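# Seat a blue 1x3 brick where the picture puts brick 1

## Task

Take a blue brick that is three studs long and push it fully down onto the white plate's studs, in the spot that the reference picture "shape" marks as brick 1. When finished, neither hand may be in contact with any brick.

## Robot and tools

Robot. Two arms, left_arm and right_arm, each ending in a five-finger hand: a right hand on right_arm and a mirrored left hand on left_arm. Each hand has six motors: little, ring, middle, index, thumb_bend, thumb_turn. Base poses from calibration: left_arm at (+0.009, +0.234, +0.047) m, right_arm at (+0.042, -0.351, +0.001) m, both turned only slightly about z. A two-camera stand is bolted down behind the arms.

Frames. Scene frame: origin at table height midway between the nominal bases, +z up, +x out over the table, left_arm on the +y side. Image left and right do not follow these names. Each arm reports its hand pose (end_effector_position in m, end_effector_quat_wxyz) in its own base frame. Fixed cameras and the table use the scene frame. The hand point sits 0.15 m out from the wrist face along the fingers and 0.05 m in front of the palm; its +z runs along straight fingers, +y out of the palm, +x across the palm away from the thumb (on the left hand +x points toward the thumb). Straight fingers reach about 0.06 to 0.07 m past the point. A wrist bracket on the little-finger side can also strike things.

The 28-number row. Every motion command is a row of 28 numbers, each in [-1, 1], covering both arms even if only one moves: left_arm dx, dy, dz, rx, ry, rz; left hand little, ring, middle, index, thumb_bend, thumb_turn, force_limit, speed; then the same 14 for right_arm. The six pose numbers are an offset, not a pose: they count from that arm's Hand target at the start of the action or move, along that arm's own base axes, with rotation about the Hand target's position. Scale: 1.0 = 0.6 m for dx, dy, dz and 180 degrees for rx, ry, rz, which together form one rotation vector. Six zeros re-request the current Hand target. Hand motor numbers are absolute targets: -1 open/straight, +1 closed; thumb_turn +1 puts the thumb opposite the fingers. force_limit maps -1..+1 to about 0..10 N at the fingertip (0..15 N for the two thumb motors). speed rises from near zero at -1 to full at +0.48 and above. Grasp shorthand: put a, b, c in the first three hand slots and exact 0 in the other three; a closes index and middle and bends the thumb, b closes ring and little, c swings the thumb in front. All three at 0 means fully open. To leave a hand unchanged, repeat the eight numbers last sent to it; blanks mean nothing.

Tools.
execute_actions(actions, cameras): actions is a list of actions, each a table of up to 15 rows of 28 numbers, one row per 1/30 s step; a short table keeps its last row for the rest of the 15 steps. Each row counts from the start-of-action Hand target, not from the row before. An empty list returns a status with camera images.
move(target, speed, blend, blocking, cameras): target is one 28-number row or up to 15 rows; all offsets count from the same starting Hand targets. speed is m/s, 0.002 to 4.3, default 0.25 (turning capped at twice that in rad/s), one value or one per target. blend in m rounds corners; 0 stops at each target. Paths avoid nothing and last 0.5 to 10 s. blocking=false returns early while motion continues.
wait(seconds 0 to 10), stop() to brake a running move, zoom_image(camera, region [x0,y0,x1,y1] pixels, at most 504 square, on a camera from the latest images), show_instructions() to view the reference pages including "shape", finished_scene(scene=1) to end for good.
Cameras: cam_head_left, cam_head_right, cam_high, cam_low, cam_left_wrist, cam_right_wrist, each 504x504; cameras=["all"] asks for all.

Results. Each gives Hand target (the last commanded pose after clipping), hand point pose, joint positions, velocities and torques, and per hand hand_measured, hand_stopped_by (moving, target, force, stalled, fault), hand_load_n (positive when something pushes a finger open), hand_force_limit, hand_speed. A move adds a move: line such as done, off_target, moving, held or fault, plus limits flags (paced = pose clipped, held = steps withheld). Resting 1 to 5 cm short of the command, usually low, is normal sag, not contact; resend the gap as an offset. Orientation is clipped to within 40 degrees of the current one per step. A lost grip shows only as hand_load_n dropping near 0. MOTOR HOT warns of heating; at 100 °C that arm drops and is stopped for 30 to 60 s.

Gripping. With the thumb turned in front, the hand can enclose objects about 0.035 to 0.065 m thick. Close slowly (speed -0.94 or lower) for gentle force. A motor only starts when its target changes by 0.002 or more. To release, send targets more open than hand_measured.

Cautions. Keep the arms apart; a moderate collision or one hand gripping the other's fingers can fail the task. Do not drop or fling bricks, slam into the table or fixed objects, or push very hard: a target set far beyond contact presses harder, and faster motion strikes harder. Nothing may leave the table. Do not route a path near an arm's own base. Loose parts may get nudged occasionally; check images before finishing, and make sure both hands are clear of all bricks.

Each tool is called as name([rows], argument=value, ...), one row to a line, values as JSON.

Reference images:

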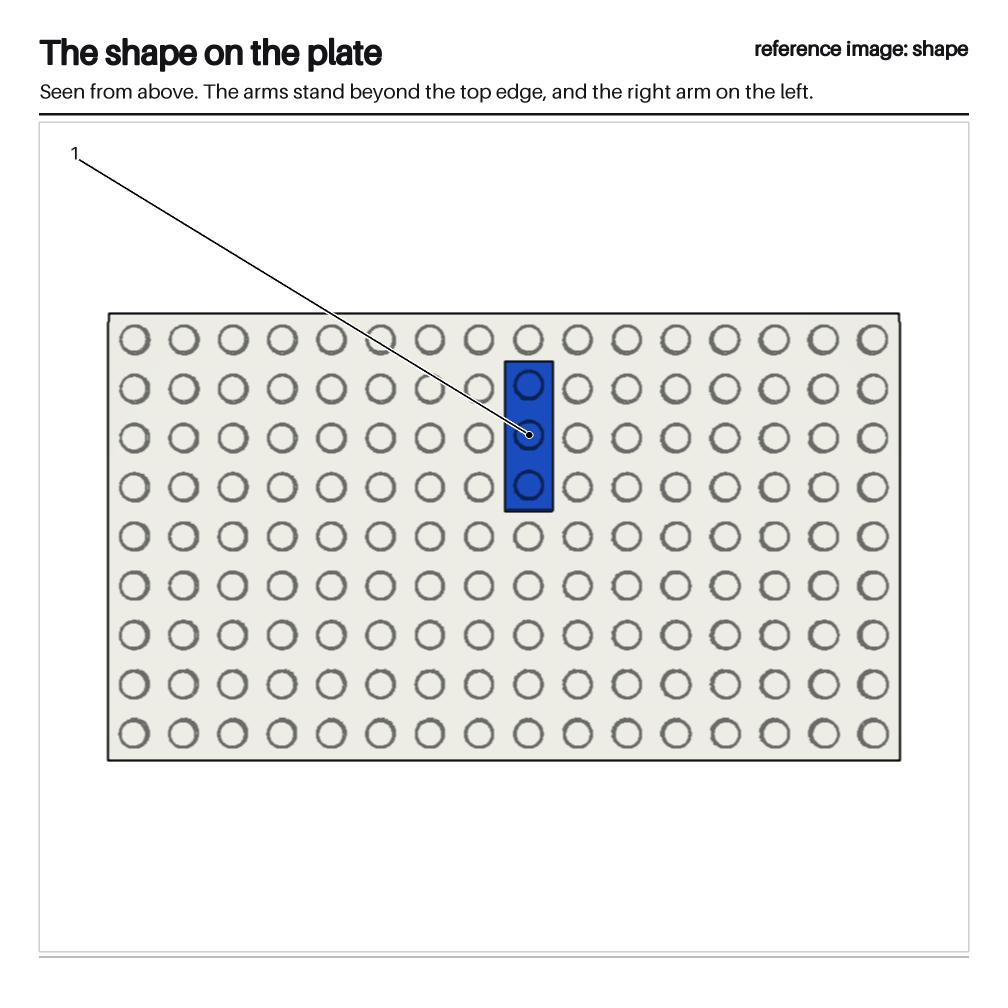

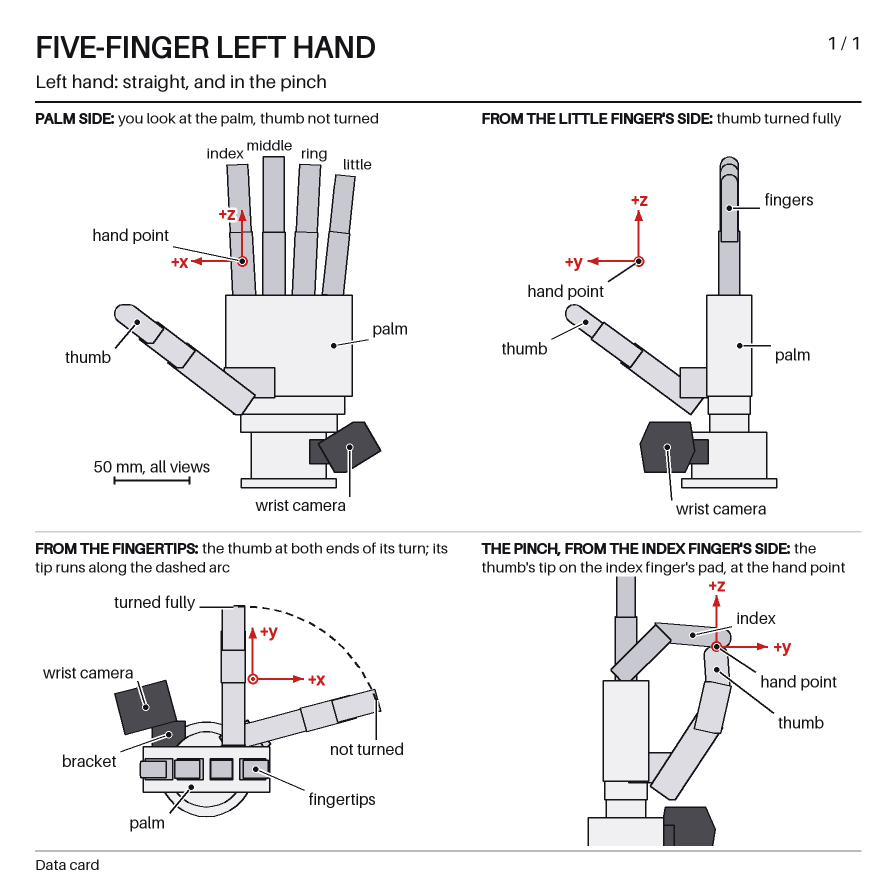

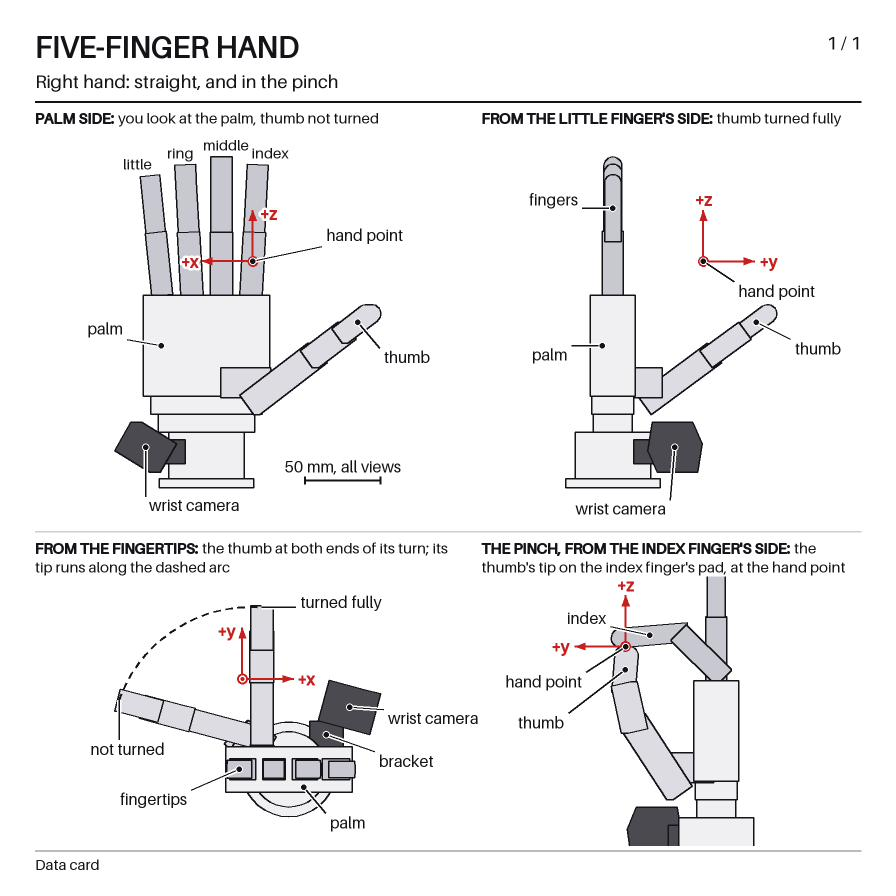

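## Session

execute_actions(actions=[])

Scene clock: 0.00 s.
left_arm: end_effector_position=(+0.6748, +0.1642, +0.2587) hand_measured=(-1.000, -1.000, -1.000, -1.000, -1.000, -1.000) hand_load_n=(+0.0, +0.0, +0.0, +0.0, +0.0, +0.0) hand_stopped_by=(target, target, target, target, target, target) hand_force_limit=0.00 hand_speed=-0.80 end_effector_quat_wxyz=(-0.520, +0.785, -0.334, -0.029) | right_arm: end_effector_position=(+0.6173, +0.4260, +0.2142) hand_measured=(-1.000, -1.000, -1.000, -1.000, -1.000, -1.000) hand_load_n=(+0.0, +0.0, +0.0, +0.0, +0.0, +0.0) hand_stopped_by=(target, target, target, target, target, target) hand_force_limit=0.00 hand_speed=-0.80 end_effector_quat_wxyz=(+0.400, -0.548, +0.726, +0.112)
Joint positions: left_arm=[0.05 1.875 1.863 -0.915 -0.963 -0.372] | right_arm=[0.43 1.905 1.701 -0.573 -0.364 0.86]
Joint velocities: within noise
Joint torques (N m): no reading
Heat: left arm: hottest elbow 28 °C; right arm: hottest elbow 34 °C.
Hand target: left_arm +0.6808, +0.1645, +0.2650; -0.523, +0.786, -0.329, -0.023 | right_arm +0.6233, +0.4287, +0.2234; +0.409, -0.548, +0.722, +0.110

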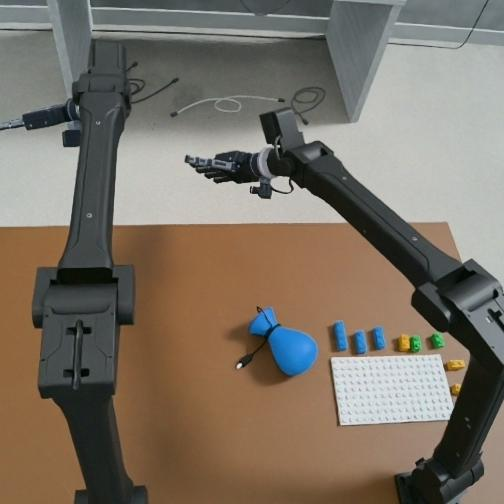

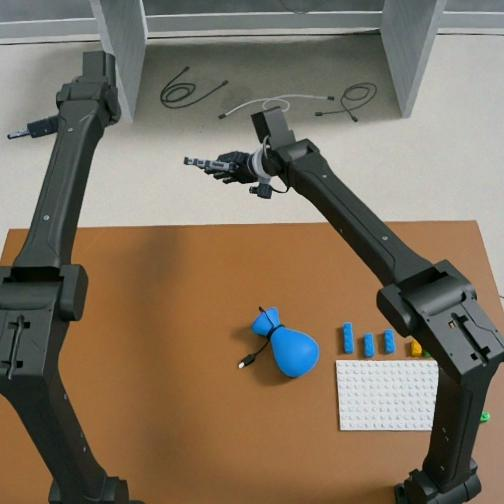

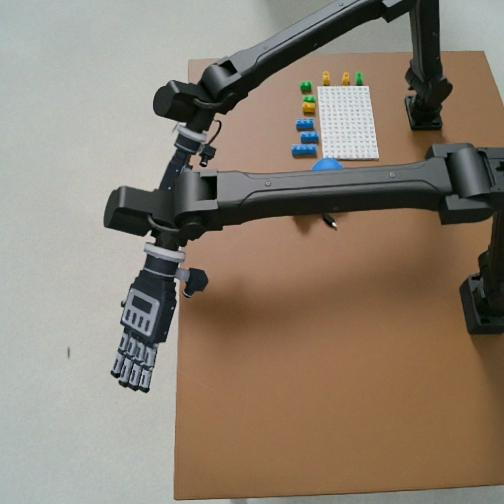

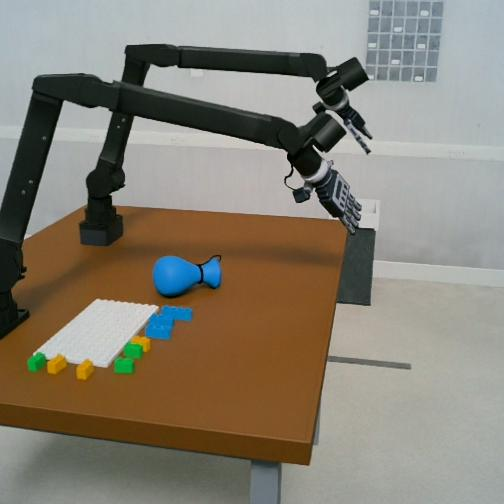

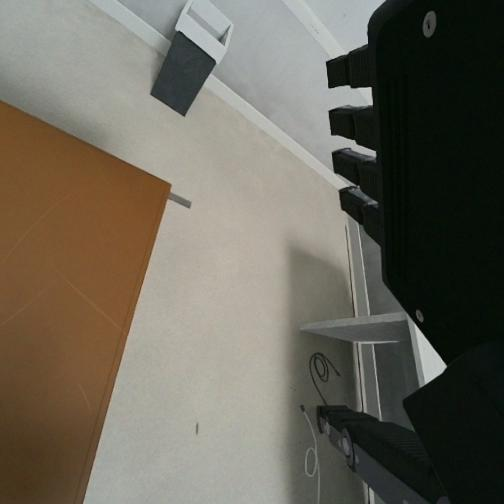

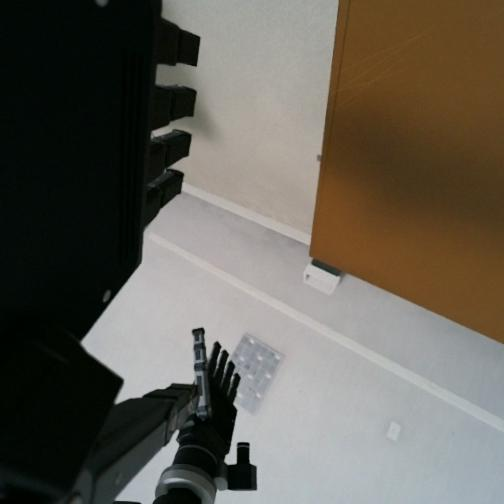

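zoom_image(camera="cam_head_left", region=[230, 290, 480, 440])

zoom_image(camera="cam_low", region=[10, 230, 240, 400])

zoom_image(camera="cam_high", region=[270, 50, 400, 240])

zoom_image(camera="cam_head_right", region=[230, 290, 480, 440])

Scaled by 2.016 from the camera's 504x504 image, which has a finer 720x720 frame.

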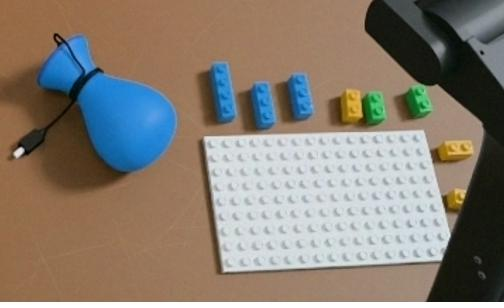

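Scaled by 2.191 from the camera's 504x504 image, which has a finer 720x720 frame.

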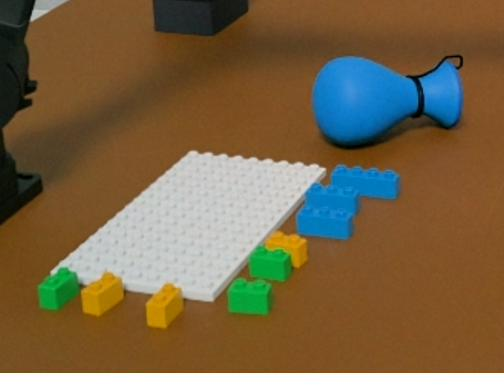

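Scaled by 2.653 from the camera's 504x504 image, which has a finer 720x720 frame.

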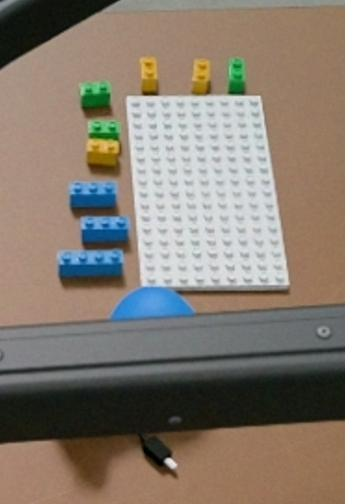

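Scaled by 2.016 from the camera's 504x504 image, which has a finer 720x720 frame.

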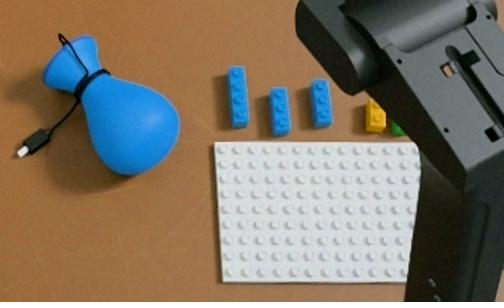

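move(target=[-0.217, -0.267, 0.033, -0.0788, 0.0256, -0.4026, 0.9, 0.9, -0.1, -0.1, -0.4, 1.0, 0.0, 0.0, -0.15, -0.95, 0.08, 0, 0, -0.222, -1, -1, -1, -1, -1, -1, 0.0, -0.8], speed=0.4, cameras=["cam_head_right", "cam_low"])

Scene clock: 35.20 s.
left_arm: end_effector_position=(+0.5558, -0.0046, +0.2852) hand_measured=(+0.900, +0.900, -0.100, -0.100, -0.400, +1.000) hand_load_n=(+0.0, +0.0, +0.0, -0.5, +0.0, +0.0) hand_stopped_by=(target, target, target, target, target, target) hand_force_limit=0.00 hand_speed=0.00 end_effector_quat_wxyz=(+0.329, -0.492, +0.746, -0.305) | right_arm: end_effector_position=(+0.5224, -0.1345, +0.2520) hand_measured=(-1.000, -1.000, -1.000, -1.000, -1.000, -1.000) hand_load_n=(+0.0, +0.0, +0.0, +0.0, +0.0, +0.0) hand_stopped_by=(target, target, target, target, target, target) hand_force_limit=0.00 hand_speed=-0.80 end_effector_quat_wxyz=(+0.412, -0.257, +0.874, -0.023)
Joint positions: left_arm=[0.069 1.347 1.306 -0.613 0.188 0.382] | right_arm=[-0.54 1.429 1.207 -0.663 -0.55 0.66]
Joint torques (N m): left_arm=[2.78 -10.64 7.49 1.57 0.13 0.23] | right_arm=[-0.03 -11.16 13.76 1.03 -0.41 -0.18]
Heat: left arm: hottest elbow 31 °C; right arm: hottest elbow 39 °C.
Hand target: left_arm +0.5506, +0.0043, +0.2848; +0.328, -0.493, +0.748, -0.299 | right_arm +0.5332, -0.1413, +0.2713; +0.422, -0.268, +0.865, -0.036
Off the commanded pose: left_arm 0.010 m, 1 deg | right_arm 0.023 m, 3 deg.
move: off_target (right_arm)
Images, in order (width x height): cam_head_right 504x504, cam_low 504x504.

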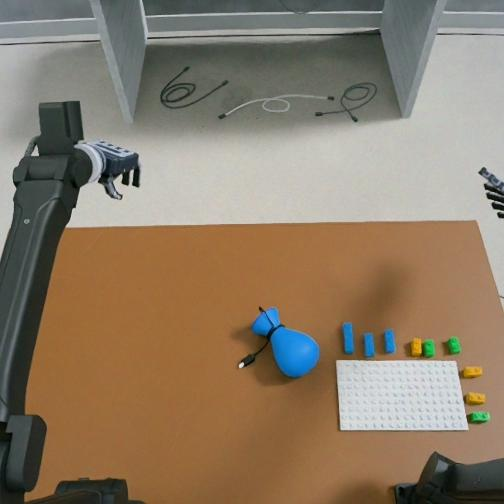

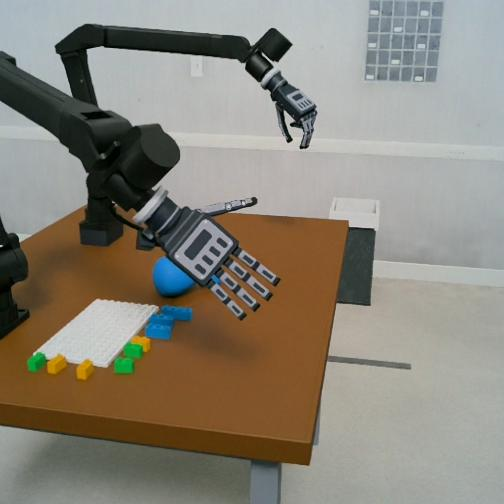

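move(target=[-0.304, -0.895, -0.29, -0.0788, 0.0245, -0.3954, 0.9, 0.9, -0.1, -0.1, -0.4, 1.0, 0.0, 0.0, -0.422, -0.648, 0.05, 0, 0, -0.222, -1, -1, -1, -1, -1, -1, 0.0, -0.8], speed=0.4, cameras=["all"])

Scene clock: 39.40 s.
left_arm: end_effector_position=(+0.3549, -0.5180, +0.1044) hand_measured=(+0.900, +0.900, -0.100, -0.100, -0.400, +1.000) hand_load_n=(+0.0, +0.0, +0.0, +0.0, +0.0, +0.0) hand_stopped_by=(target, target, target, target, target, target) hand_force_limit=0.00 hand_speed=0.00 end_effector_quat_wxyz=(-0.005, -0.026, +0.872, -0.489) | right_arm: end_effector_position=(+0.2773, -0.5155, +0.2936) hand_measured=(-1.000, -1.000, -1.000, -1.000, -1.000, -1.000) hand_load_n=(+0.0, +0.0, +0.0, +0.0, +0.0, -0.5) hand_stopped_by=(target, target, target, target, target, target) hand_force_limit=0.00 hand_speed=-0.80 end_effector_quat_wxyz=(+0.384, +0.049, +0.906, -0.171)
Joint positions: left_arm=[-0.781 1.743 1.229 -0.19 0.637 0.429] | right_arm=[-1.355 1.579 1.485 -0.832 -0.63 0.541]
Joint torques (N m): left_arm=[1.67 -11.75 9.55 2.47 0.41 0.21] | right_arm=[-0.15 -12.22 13.85 0.98 -0.2 -0.07]
Heat: left arm: hottest elbow 32 °C; right arm: hottest elbow 39 °C.
Hand target: left_arm +0.3683, -0.5327, +0.1109; +0.007, -0.012, +0.866, -0.500 | right_arm +0.2800, -0.5301, +0.3013; +0.384, +0.044, +0.905, -0.178
Off the commanded pose: left_arm 0.021 m, 3 deg | right_arm 0.017 m, 1 deg.
move: off_target (left_arm, right_arm)
camera_calibration:
cam_left_wrist: T_world_to_cam=[[-0.22177, -0.538222, 0.813102, -0.28113], [-0.897509, 0.438638, 0.045558, 0.55329], [-0.381178, -0.719663, -0.580335, -0.0627401], [0, 0, 0, 1]] pos_world=[0.410321, -0.439156, 0.16697]
cam_right_wrist: T_world_to_cam=[[0.035497, 0.867824, -0.495602, 0.58656], [0.268794, 0.469349, 0.841107, -0.0808604], [0.962543, -0.163072, -0.216606, -0.174625], [0, 0, 0, 1]] pos_world=[0.168998, -0.499556, 0.320888]

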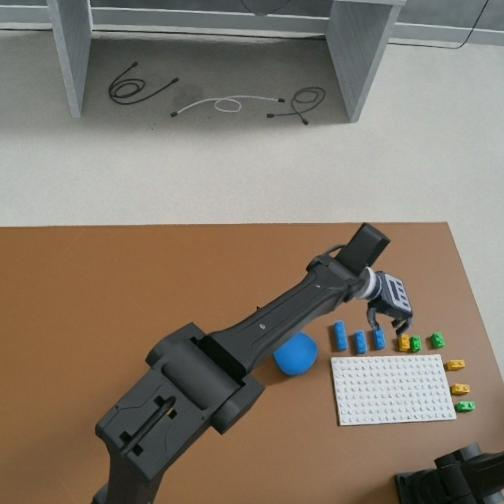

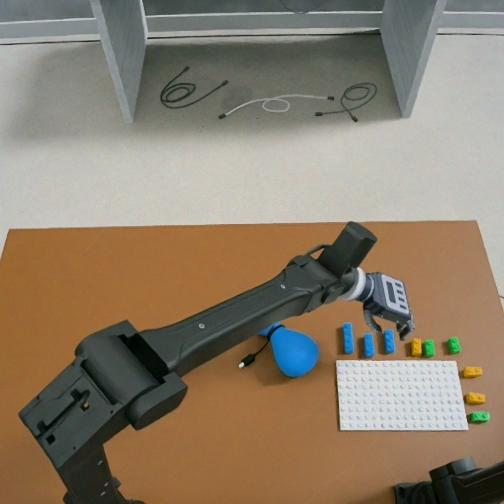

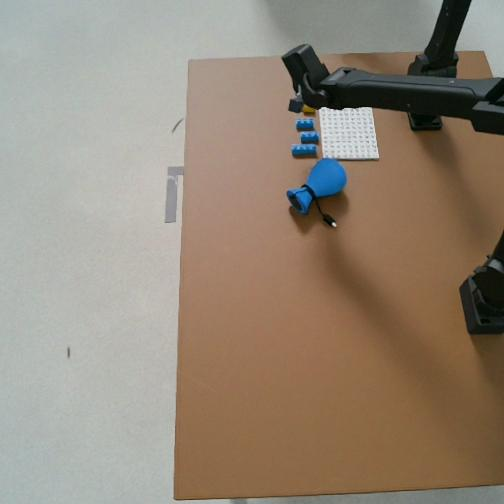

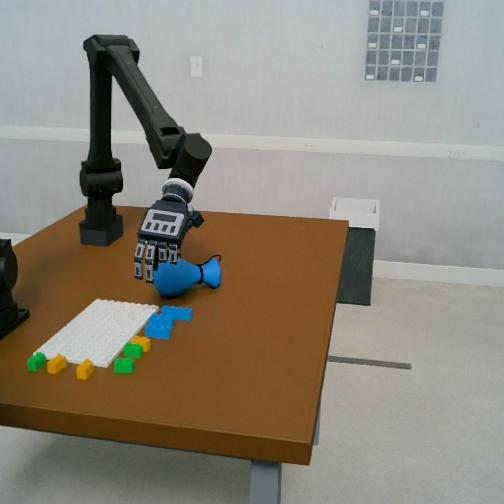

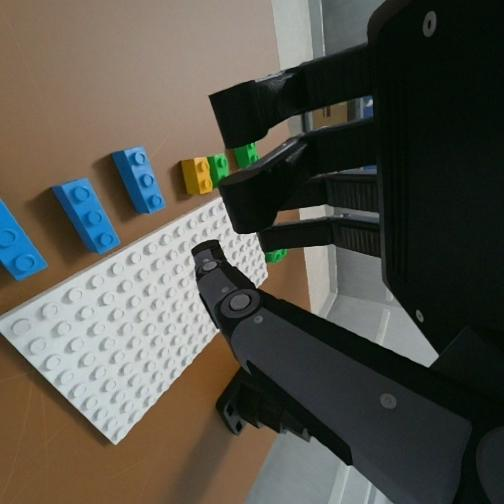

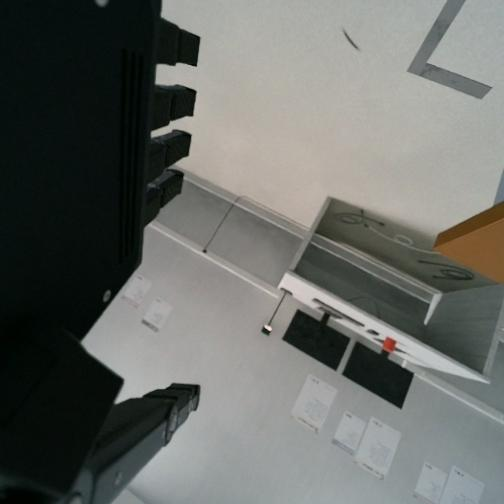

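zoom_image(camera="cam_left_wrist", region=[100, 130, 350, 330])

zoom_image(camera="cam_low", region=[40, 200, 240, 400])

zoom_image(camera="cam_head_left", region=[320, 240, 480, 400])

Scaled by 2.016 from the camera's 504x504 image, which has a finer 720x720 frame.

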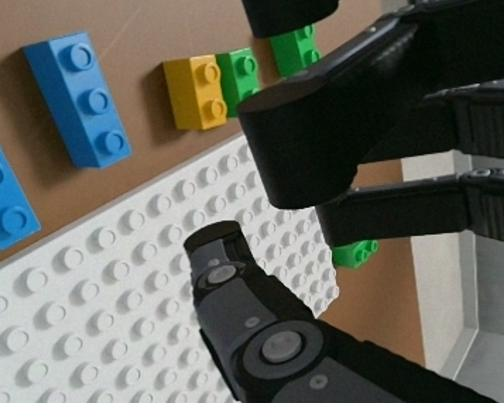

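Scaled by 2.520 from the camera's 504x504 image, which has a finer 720x720 frame.

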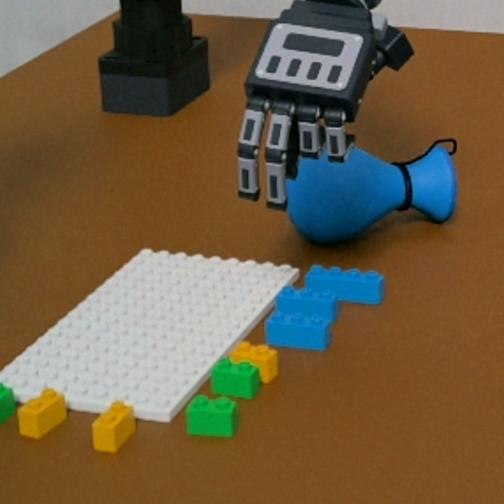

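Scaled by 3.150 from the camera's 504x504 image, which has a finer 720x720 frame.

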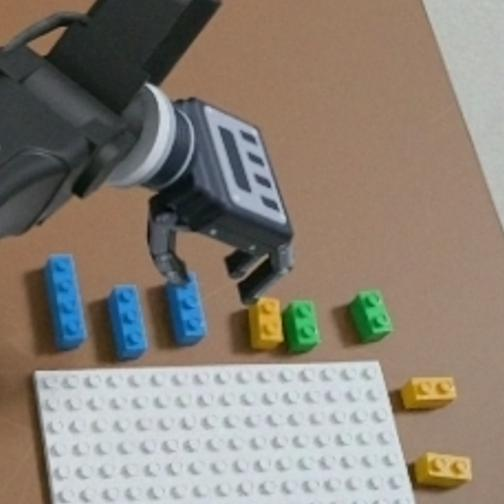

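move(target=[0.0577, -0.054, -0.105, 0, 0, -0.0128, 0.9, 0.9, -0.1, -0.1, -0.4, 1.0, 0.0, 0.0, 0,0,0, 0, 0, 0, -1, -1, -1, -1, -1, -1, 0.0, -0.8], speed=0.25, cameras=["cam_left_wrist", "cam_head_left", "cam_low"])

zoom_image(camera="cam_left_wrist", region=[60, 80, 360, 330])

zoom_image(camera="cam_low", region=[60, 220, 240, 380])

Scene clock: 49.50 s.
left_arm: end_effector_position=(+0.3860, -0.5538, +0.0388) hand_measured=(+0.900, +0.900, -0.100, -0.100, -0.400, +1.000) hand_load_n=(+0.0, +0.0, +0.0, +0.0, +0.0, +0.0) hand_stopped_by=(target, target, target, target, target, target) hand_force_limit=0.00 hand_speed=0.00 end_effector_quat_wxyz=(-0.019, -0.006, +0.873, -0.487) | right_arm: end_effector_position=(+0.2773, -0.5155, +0.2936) hand_measured=(-1.000, -1.000, -1.000, -1.000, -1.000, -1.000) hand_load_n=(+0.0, +0.0, +0.0, +0.0, +0.0, -0.5) hand_stopped_by=(target, target, target, target, target, target) hand_force_limit=0.00 hand_speed=-0.80 end_effector_quat_wxyz=(+0.384, +0.049, +0.906, -0.171)
Joint positions: left_arm=[-0.781 1.955 1.355 -0.136 0.674 0.468] | right_arm=[-1.355 1.579 1.485 -0.832 -0.63 0.541]
Joint torques (N m): left_arm=[2.02 -15.09 8.91 2.39 0.43 0.2] | right_arm=[0.09 -12.57 13.86 0.98 -0.22 -0.09]
Heat: left arm: hottest elbow 33 °C; right arm: hottest elbow 39 °C.
Hand target: left_arm +0.4030, -0.5652, +0.0479; -0.003, +0.006, +0.866, -0.500 | right_arm +0.2800, -0.5301, +0.3014; +0.384, +0.044, +0.905, -0.178
Off the commanded pose: left_arm 0.022 m, 3 deg | right_arm 0.017 m, 1 deg.
move: off_target (left_arm, right_arm)
camera_calibration:
cam_left_wrist: T_world_to_cam=[[-0.242103, -0.530716, 0.812235, -0.228111], [-0.875106, 0.480973, 0.0534257, 0.614399], [-0.419017, -0.697858, -0.580878, -0.088119], [0, 0, 0, 1]] pos_world=[0.445515, -0.478066, 0.101268]
Images, in order (width x height): cam_head_left 504x504, cam_low 504x504, cam_left_wrist 504x504.

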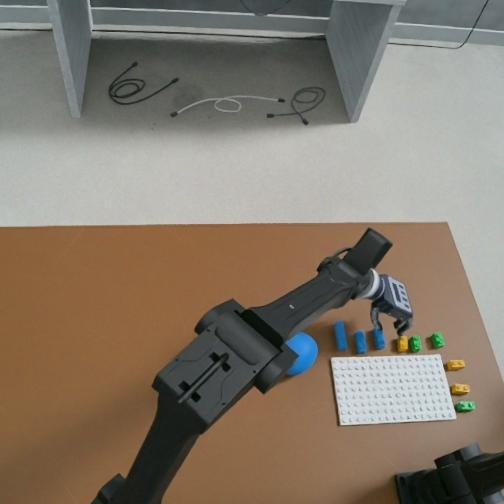

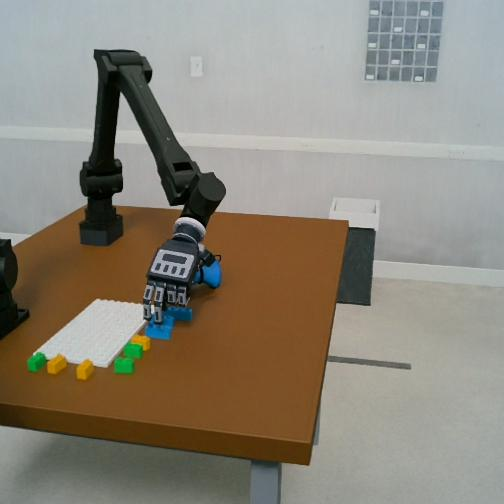

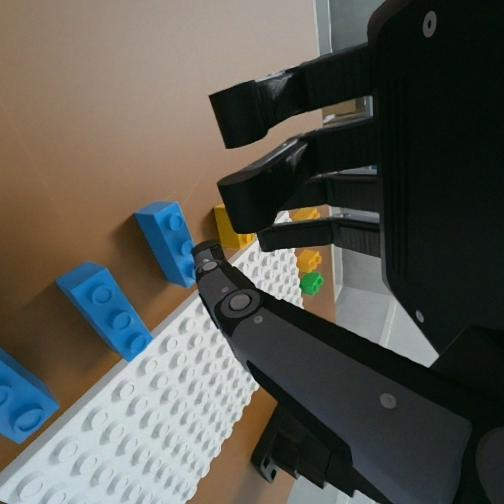

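Scaled by 1.680 from the camera's 504x504 image, which has a finer 720x720 frame.

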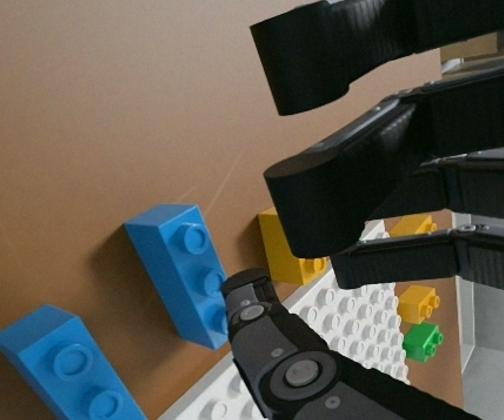

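Scaled by 2.800 from the camera's 504x504 image, which has a finer 720x720 frame.

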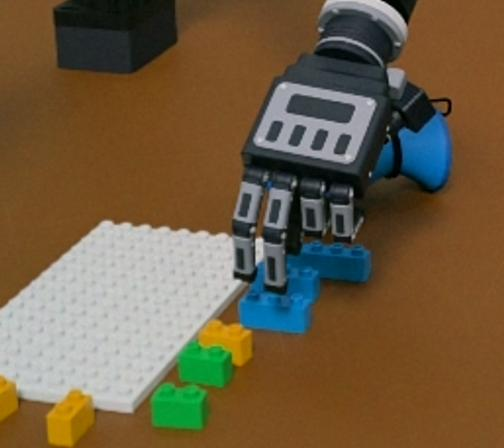

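move(target=[-0.005, 0.0087, -0.055, 0, -0.012, 0, 0.9, 0.9, -0.1, -0.1, -0.4, 1.0, 0.0, 0.0, 0,0,0, 0, 0, 0, -1, -1, -1, -1, -1, -1, 0.0, -0.8], speed=0.15, cameras=["cam_left_wrist", "cam_head_left", "cam_low"])

zoom_image(camera="cam_left_wrist", region=[100, 150, 350, 400])

zoom_image(camera="cam_low", region=[100, 240, 220, 360])

Scene clock: 54.43 s.
left_arm: end_effector_position=(+0.3968, -0.5600, +0.0292) hand_measured=(+0.900, +0.900, -0.100, -0.100, -0.400, +1.000) hand_load_n=(+0.0, +0.0, +0.0, +0.0, +0.0, +0.5) hand_stopped_by=(target, target, target, target, target, target) hand_force_limit=0.00 hand_speed=0.00 end_effector_quat_wxyz=(+0.010, +0.011, +0.865, -0.502) | right_arm: end_effector_position=(+0.2773, -0.5155, +0.2936) hand_measured=(-1.000, -1.000, -1.000, -1.000, -1.000, -1.000) hand_load_n=(+0.0, +0.0, +0.0, +0.0, +0.0, +0.0) hand_stopped_by=(target, target, target, target, target, target) hand_force_limit=0.00 hand_speed=-0.80 end_effector_quat_wxyz=(+0.384, +0.049, +0.906, -0.171)
Joint positions: left_arm=[-0.781 1.975 1.34 -0.042 0.661 0.491] | right_arm=[-1.355 1.579 1.485 -0.832 -0.63 0.541]
Joint torques (N m): left_arm=[1.32 -14.86 6.02 2.59 0.12 0.27] | right_arm=[0.03 -12.4 13.87 0.96 -0.23 -0.07]
Heat: left arm: hottest elbow 34 °C; right arm: hottest elbow 39 °C.
Hand target: left_arm +0.3999, -0.5599, +0.0149; +0.013, +0.015, +0.866, -0.500 | right_arm +0.2800, -0.5301, +0.3014; +0.384, +0.044, +0.905, -0.178
Off the commanded pose: left_arm 0.015 m, 1 deg | right_arm 0.017 m, 1 deg.
move: off_target (left_arm, right_arm)
camera_calibration:
cam_left_wrist: T_world_to_cam=[[-0.297311, -0.501714, 0.812336, -0.182885], [-0.875278, 0.483122, -0.0219619, 0.630812], [-0.381439, -0.717549, -0.582777, -0.119318], [0, 0, 0, 1]] pos_world=[0.452249, -0.482131, 0.0928827]
Images, in order (width x height): cam_head_left 504x504, cam_low 504x504, cam_left_wrist 504x504.

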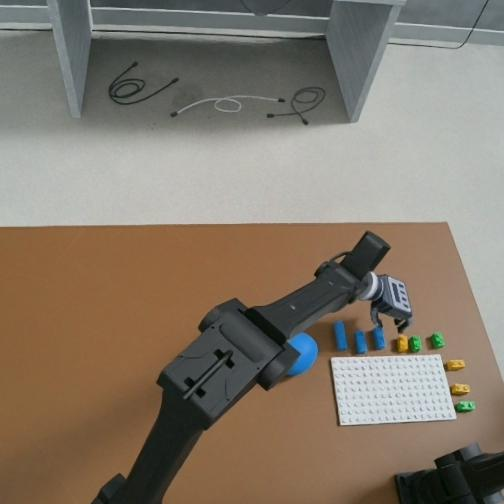

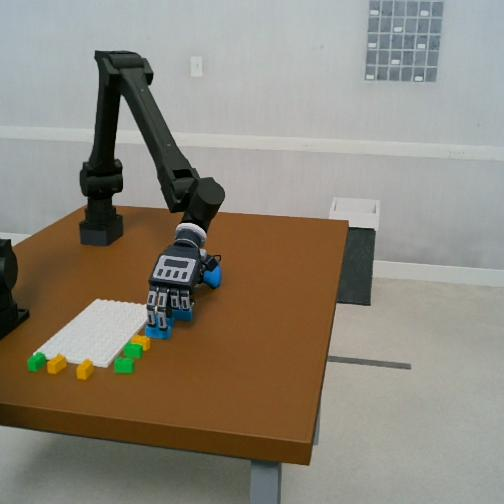

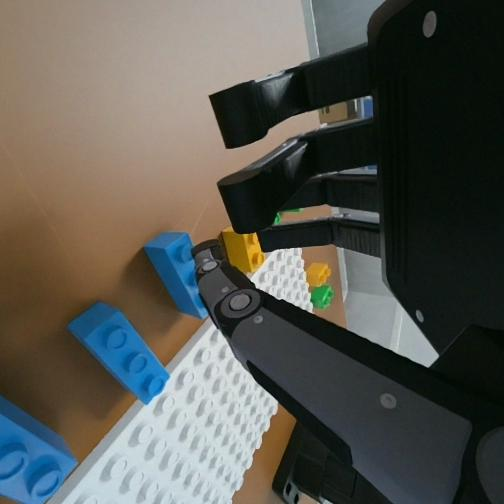

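Scaled by 2.016 from the camera's 504x504 image, which has a finer 720x720 frame.

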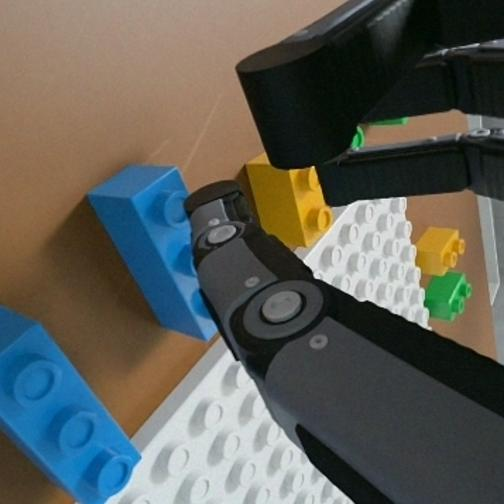

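Scaled by 4.200 from the camera's 504x504 image, which has a finer 720x720 frame.

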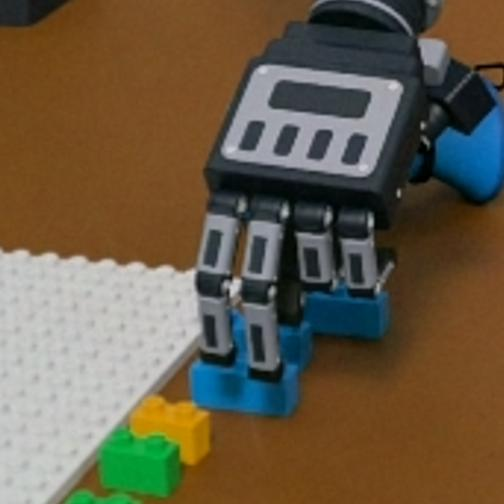

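zoom_image(camera="cam_low", region=[136, 300, 186, 350])

zoom_image(camera="cam_head_left", region=[350, 300, 430, 360])

Scaled by 10.080 from the camera's 504x504 image, which has a finer 720x720 frame.

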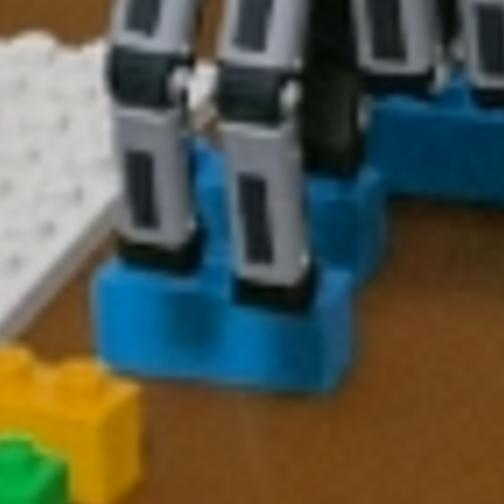

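Scaled by 6.300 from the camera's 504x504 image, which has a finer 720x720 frame.

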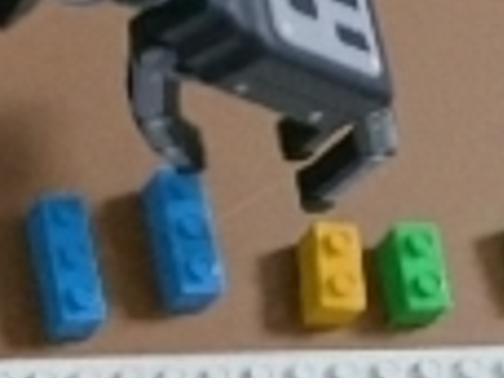

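move(target=[-0.035, 0.0233, -0.003, 0, 0, 0, 0.9, 0.9, -0.1, -0.1, -0.4, 1.0, 0.0, 0.0, 0,0,0, 0, 0, 0, -1, -1, -1, -1, -1, -1, 0.0, -0.8], speed=0.15, cameras=["cam_left_wrist", "cam_head_left", "cam_low"])

zoom_image(camera="cam_left_wrist", region=[100, 150, 350, 400])

zoom_image(camera="cam_low", region=[130, 290, 190, 350])

zoom_image(camera="cam_head_left", region=[350, 290, 430, 370])

Scene clock: 63.23 s.
left_arm: end_effector_position=(+0.3787, -0.5407, +0.0053) hand_measured=(+0.900, +0.900, -0.100, -0.100, -0.400, +1.000) hand_load_n=(-0.5, +0.0, +0.0, +0.0, +0.0, +0.5) hand_stopped_by=(target, target, target, target, target, target) hand_force_limit=0.00 hand_speed=0.00 end_effector_quat_wxyz=(+0.003, +0.005, +0.870, -0.492) | right_arm: end_effector_position=(+0.2773, -0.5155, +0.2936) hand_measured=(-1.000, -1.000, -1.000, -1.000, -1.000, -1.000) hand_load_n=(+0.0, +0.0, +0.0, +0.0, +0.0, +0.0) hand_stopped_by=(target, target, target, target, target, target) hand_force_limit=0.00 hand_speed=-0.80 end_effector_quat_wxyz=(+0.384, +0.049, +0.906, -0.171)
Joint positions: left_arm=[-0.781 1.964 1.254 0.003 0.654 0.491] | right_arm=[-1.355 1.579 1.485 -0.832 -0.63 0.541]
Joint torques (N m): left_arm=[1.14 -17.03 5.56 2.5 0.11 0.18] | right_arm=[-0.21 -12.28 13.82 0.94 -0.21 -0.07]
Heat: left arm: hottest elbow 35 °C; right arm: hottest elbow 40 °C.
Hand target: left_arm +0.3789, -0.5459, +0.0131; +0.013, +0.015, +0.866, -0.500 | right_arm +0.2800, -0.5301, +0.3014; +0.384, +0.044, +0.905, -0.178
Off the commanded pose: left_arm 0.009 m, 2 deg | right_arm 0.017 m, 1 deg.
move: off_target (right_arm)
camera_calibration:
cam_left_wrist: T_world_to_cam=[[-0.280717, -0.521778, 0.805572, -0.176216], [-0.877841, 0.478932, 0.00430865, 0.603646], [-0.388063, -0.705954, -0.592483, -0.117433], [0, 0, 0, 1]] pos_world=[0.434867, -0.463954, 0.0697761]
Images, in order (width x height): cam_head_left 504x504, cam_low 504x504, cam_left_wrist 504x504.

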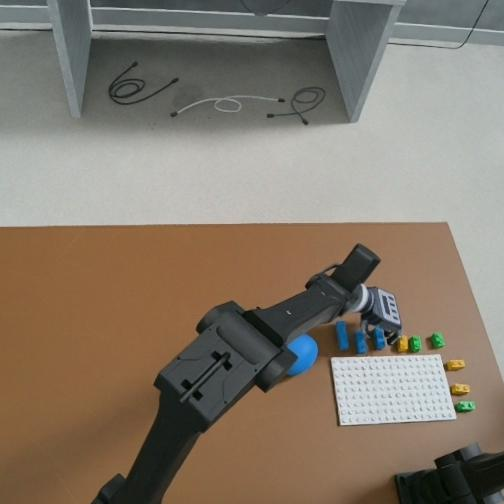

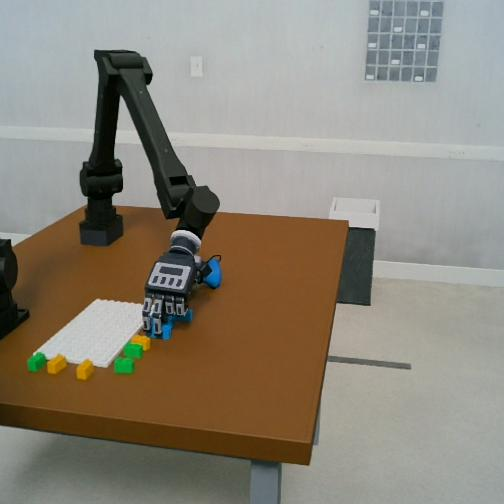

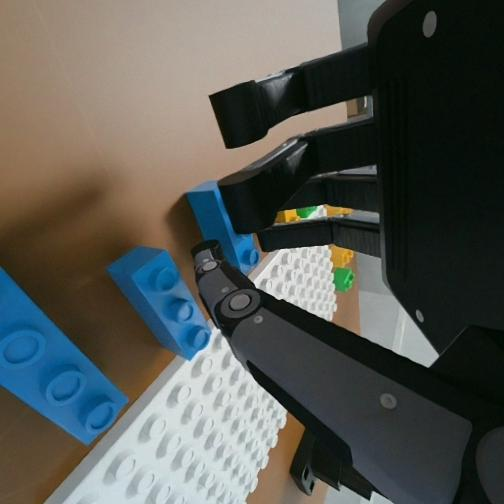

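Scaled by 2.016 from the camera's 504x504 image, which has a finer 720x720 frame.

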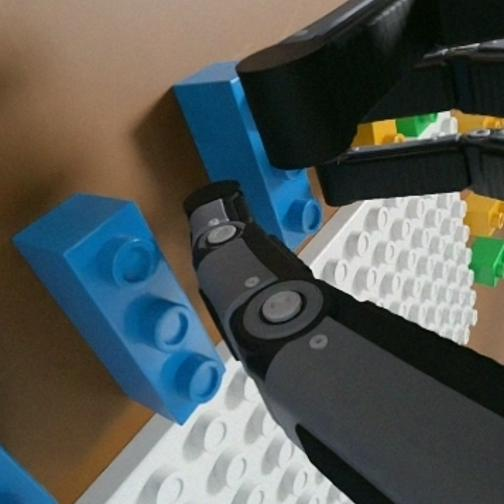

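Scaled by 8.400 from the camera's 504x504 image, which has a finer 720x720 frame.

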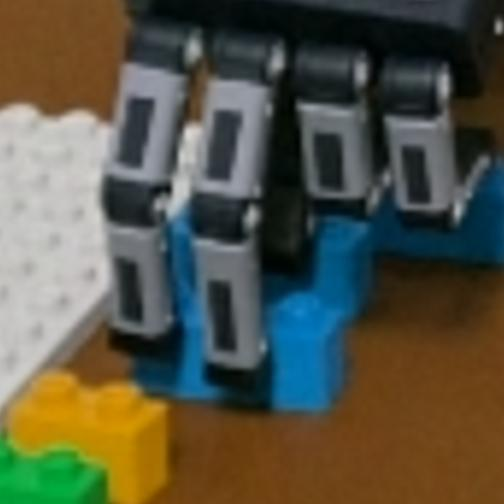

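Scaled by 6.300 from the camera's 504x504 image, which has a finer 720x720 frame.

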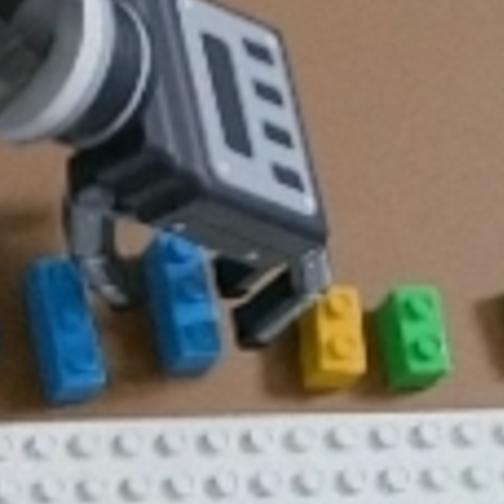

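move(target=[0.0, 0.0, -0.036, 0, 0, 0, 0.9, 0.9, -0.1, -0.1, -0.4, 1.0, 0.0, 0.0, 0,0,0, 0, 0, 0, -1, -1, -1, -1, -1, -1, 0.0, -0.8], speed=0.06, cameras=["cam_left_wrist", "cam_head_left", "cam_low"])

zoom_image(camera="cam_left_wrist", region=[100, 150, 350, 400])

zoom_image(camera="cam_low", region=[130, 290, 190, 350])

zoom_image(camera="cam_head_left", region=[350, 290, 430, 370])

Scene clock: 67.40 s.
left_arm: end_effector_position=(+0.3822, -0.5441, +0.0075) hand_measured=(+0.900, +0.900, -0.100, -0.100, -0.400, +1.000) hand_load_n=(+0.0, +0.0, -0.5, +0.0, +0.0, +0.0) hand_stopped_by=(target, target, target, target, target, target) hand_force_limit=0.00 hand_speed=0.00 end_effector_quat_wxyz=(+0.015, +0.011, +0.864, -0.504) | right_arm: end_effector_position=(+0.2773, -0.5155, +0.2936) hand_measured=(-1.000, -1.000, -1.000, -1.000, -1.000, -1.000) hand_load_n=(+0.0, +0.0, +0.0, +0.0, +0.0, +0.0) hand_stopped_by=(target, target, target, target, target, target) hand_force_limit=0.00 hand_speed=-0.80 end_effector_quat_wxyz=(+0.384, +0.049, +0.906, -0.171)
Joint positions: left_arm=[-0.781 1.964 1.244 0.05 0.654 0.491] | right_arm=[-1.355 1.579 1.485 -0.832 -0.63 0.541]
Joint torques (N m): left_arm=[1.26 -14.1 5.59 2.71 0.09 0.14] | right_arm=[-0.09 -12.45 13.86 0.98 -0.23 -0.08]
Heat: left arm: hottest elbow 35 °C; right arm: hottest elbow 40 °C.
Hand target: left_arm +0.3789, -0.5459, -0.0085; +0.013, +0.015, +0.866, -0.500 | right_arm +0.2800, -0.5301, +0.3014; +0.384, +0.044, +0.905, -0.178
Off the commanded pose: left_arm 0.016 m, 1 deg | right_arm 0.017 m, 1 deg.
move: off_target (left_arm, right_arm)
camera_calibration:
cam_left_wrist: T_world_to_cam=[[-0.301931, -0.5007, 0.811256, -0.159265], [-0.877475, 0.478607, -0.0311845, 0.608269], [-0.372659, -0.721273, -0.583858, -0.131521], [0, 0, 0, 1]] pos_world=[0.436642, -0.465728, 0.0713838]
Images, in order (width x height): cam_head_left 504x504, cam_low 504x504, cam_left_wrist 504x504.

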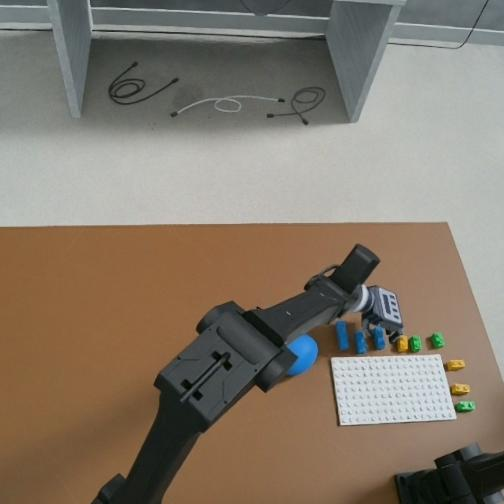

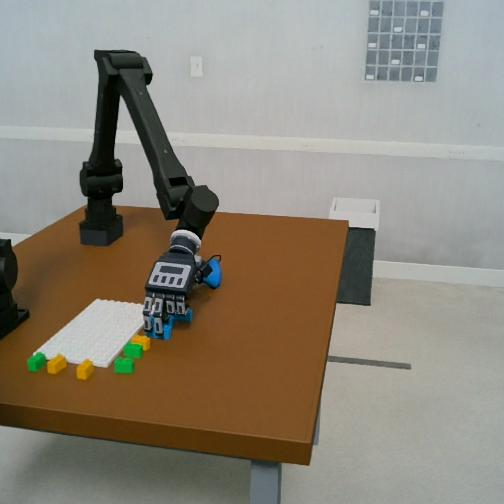

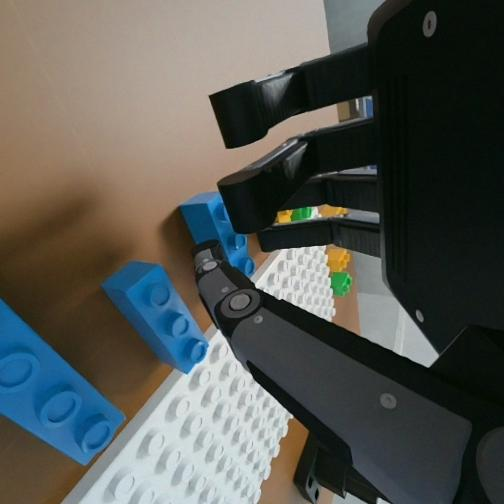

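Scaled by 2.016 from the camera's 504x504 image, which has a finer 720x720 frame.

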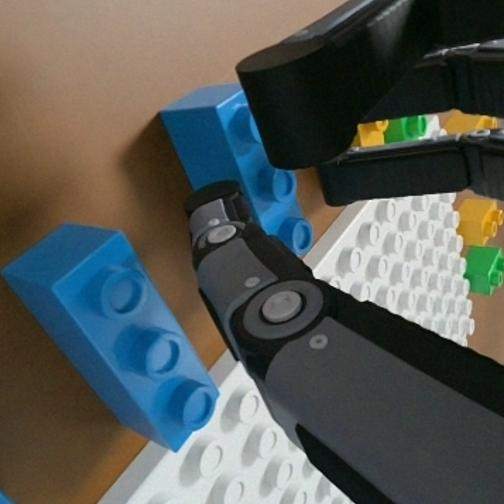

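Scaled by 8.400 from the camera's 504x504 image, which has a finer 720x720 frame.

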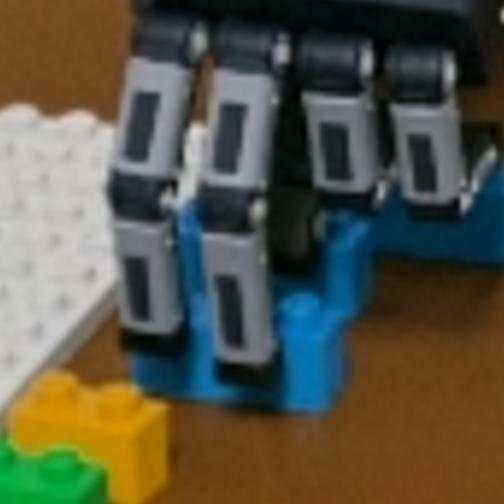

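Scaled by 6.300 from the camera's 504x504 image, which has a finer 720x720 frame.

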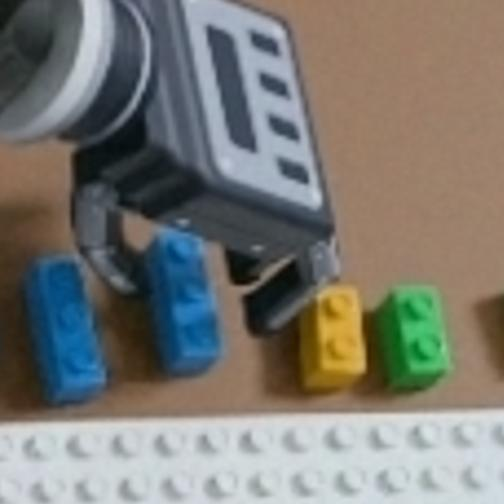

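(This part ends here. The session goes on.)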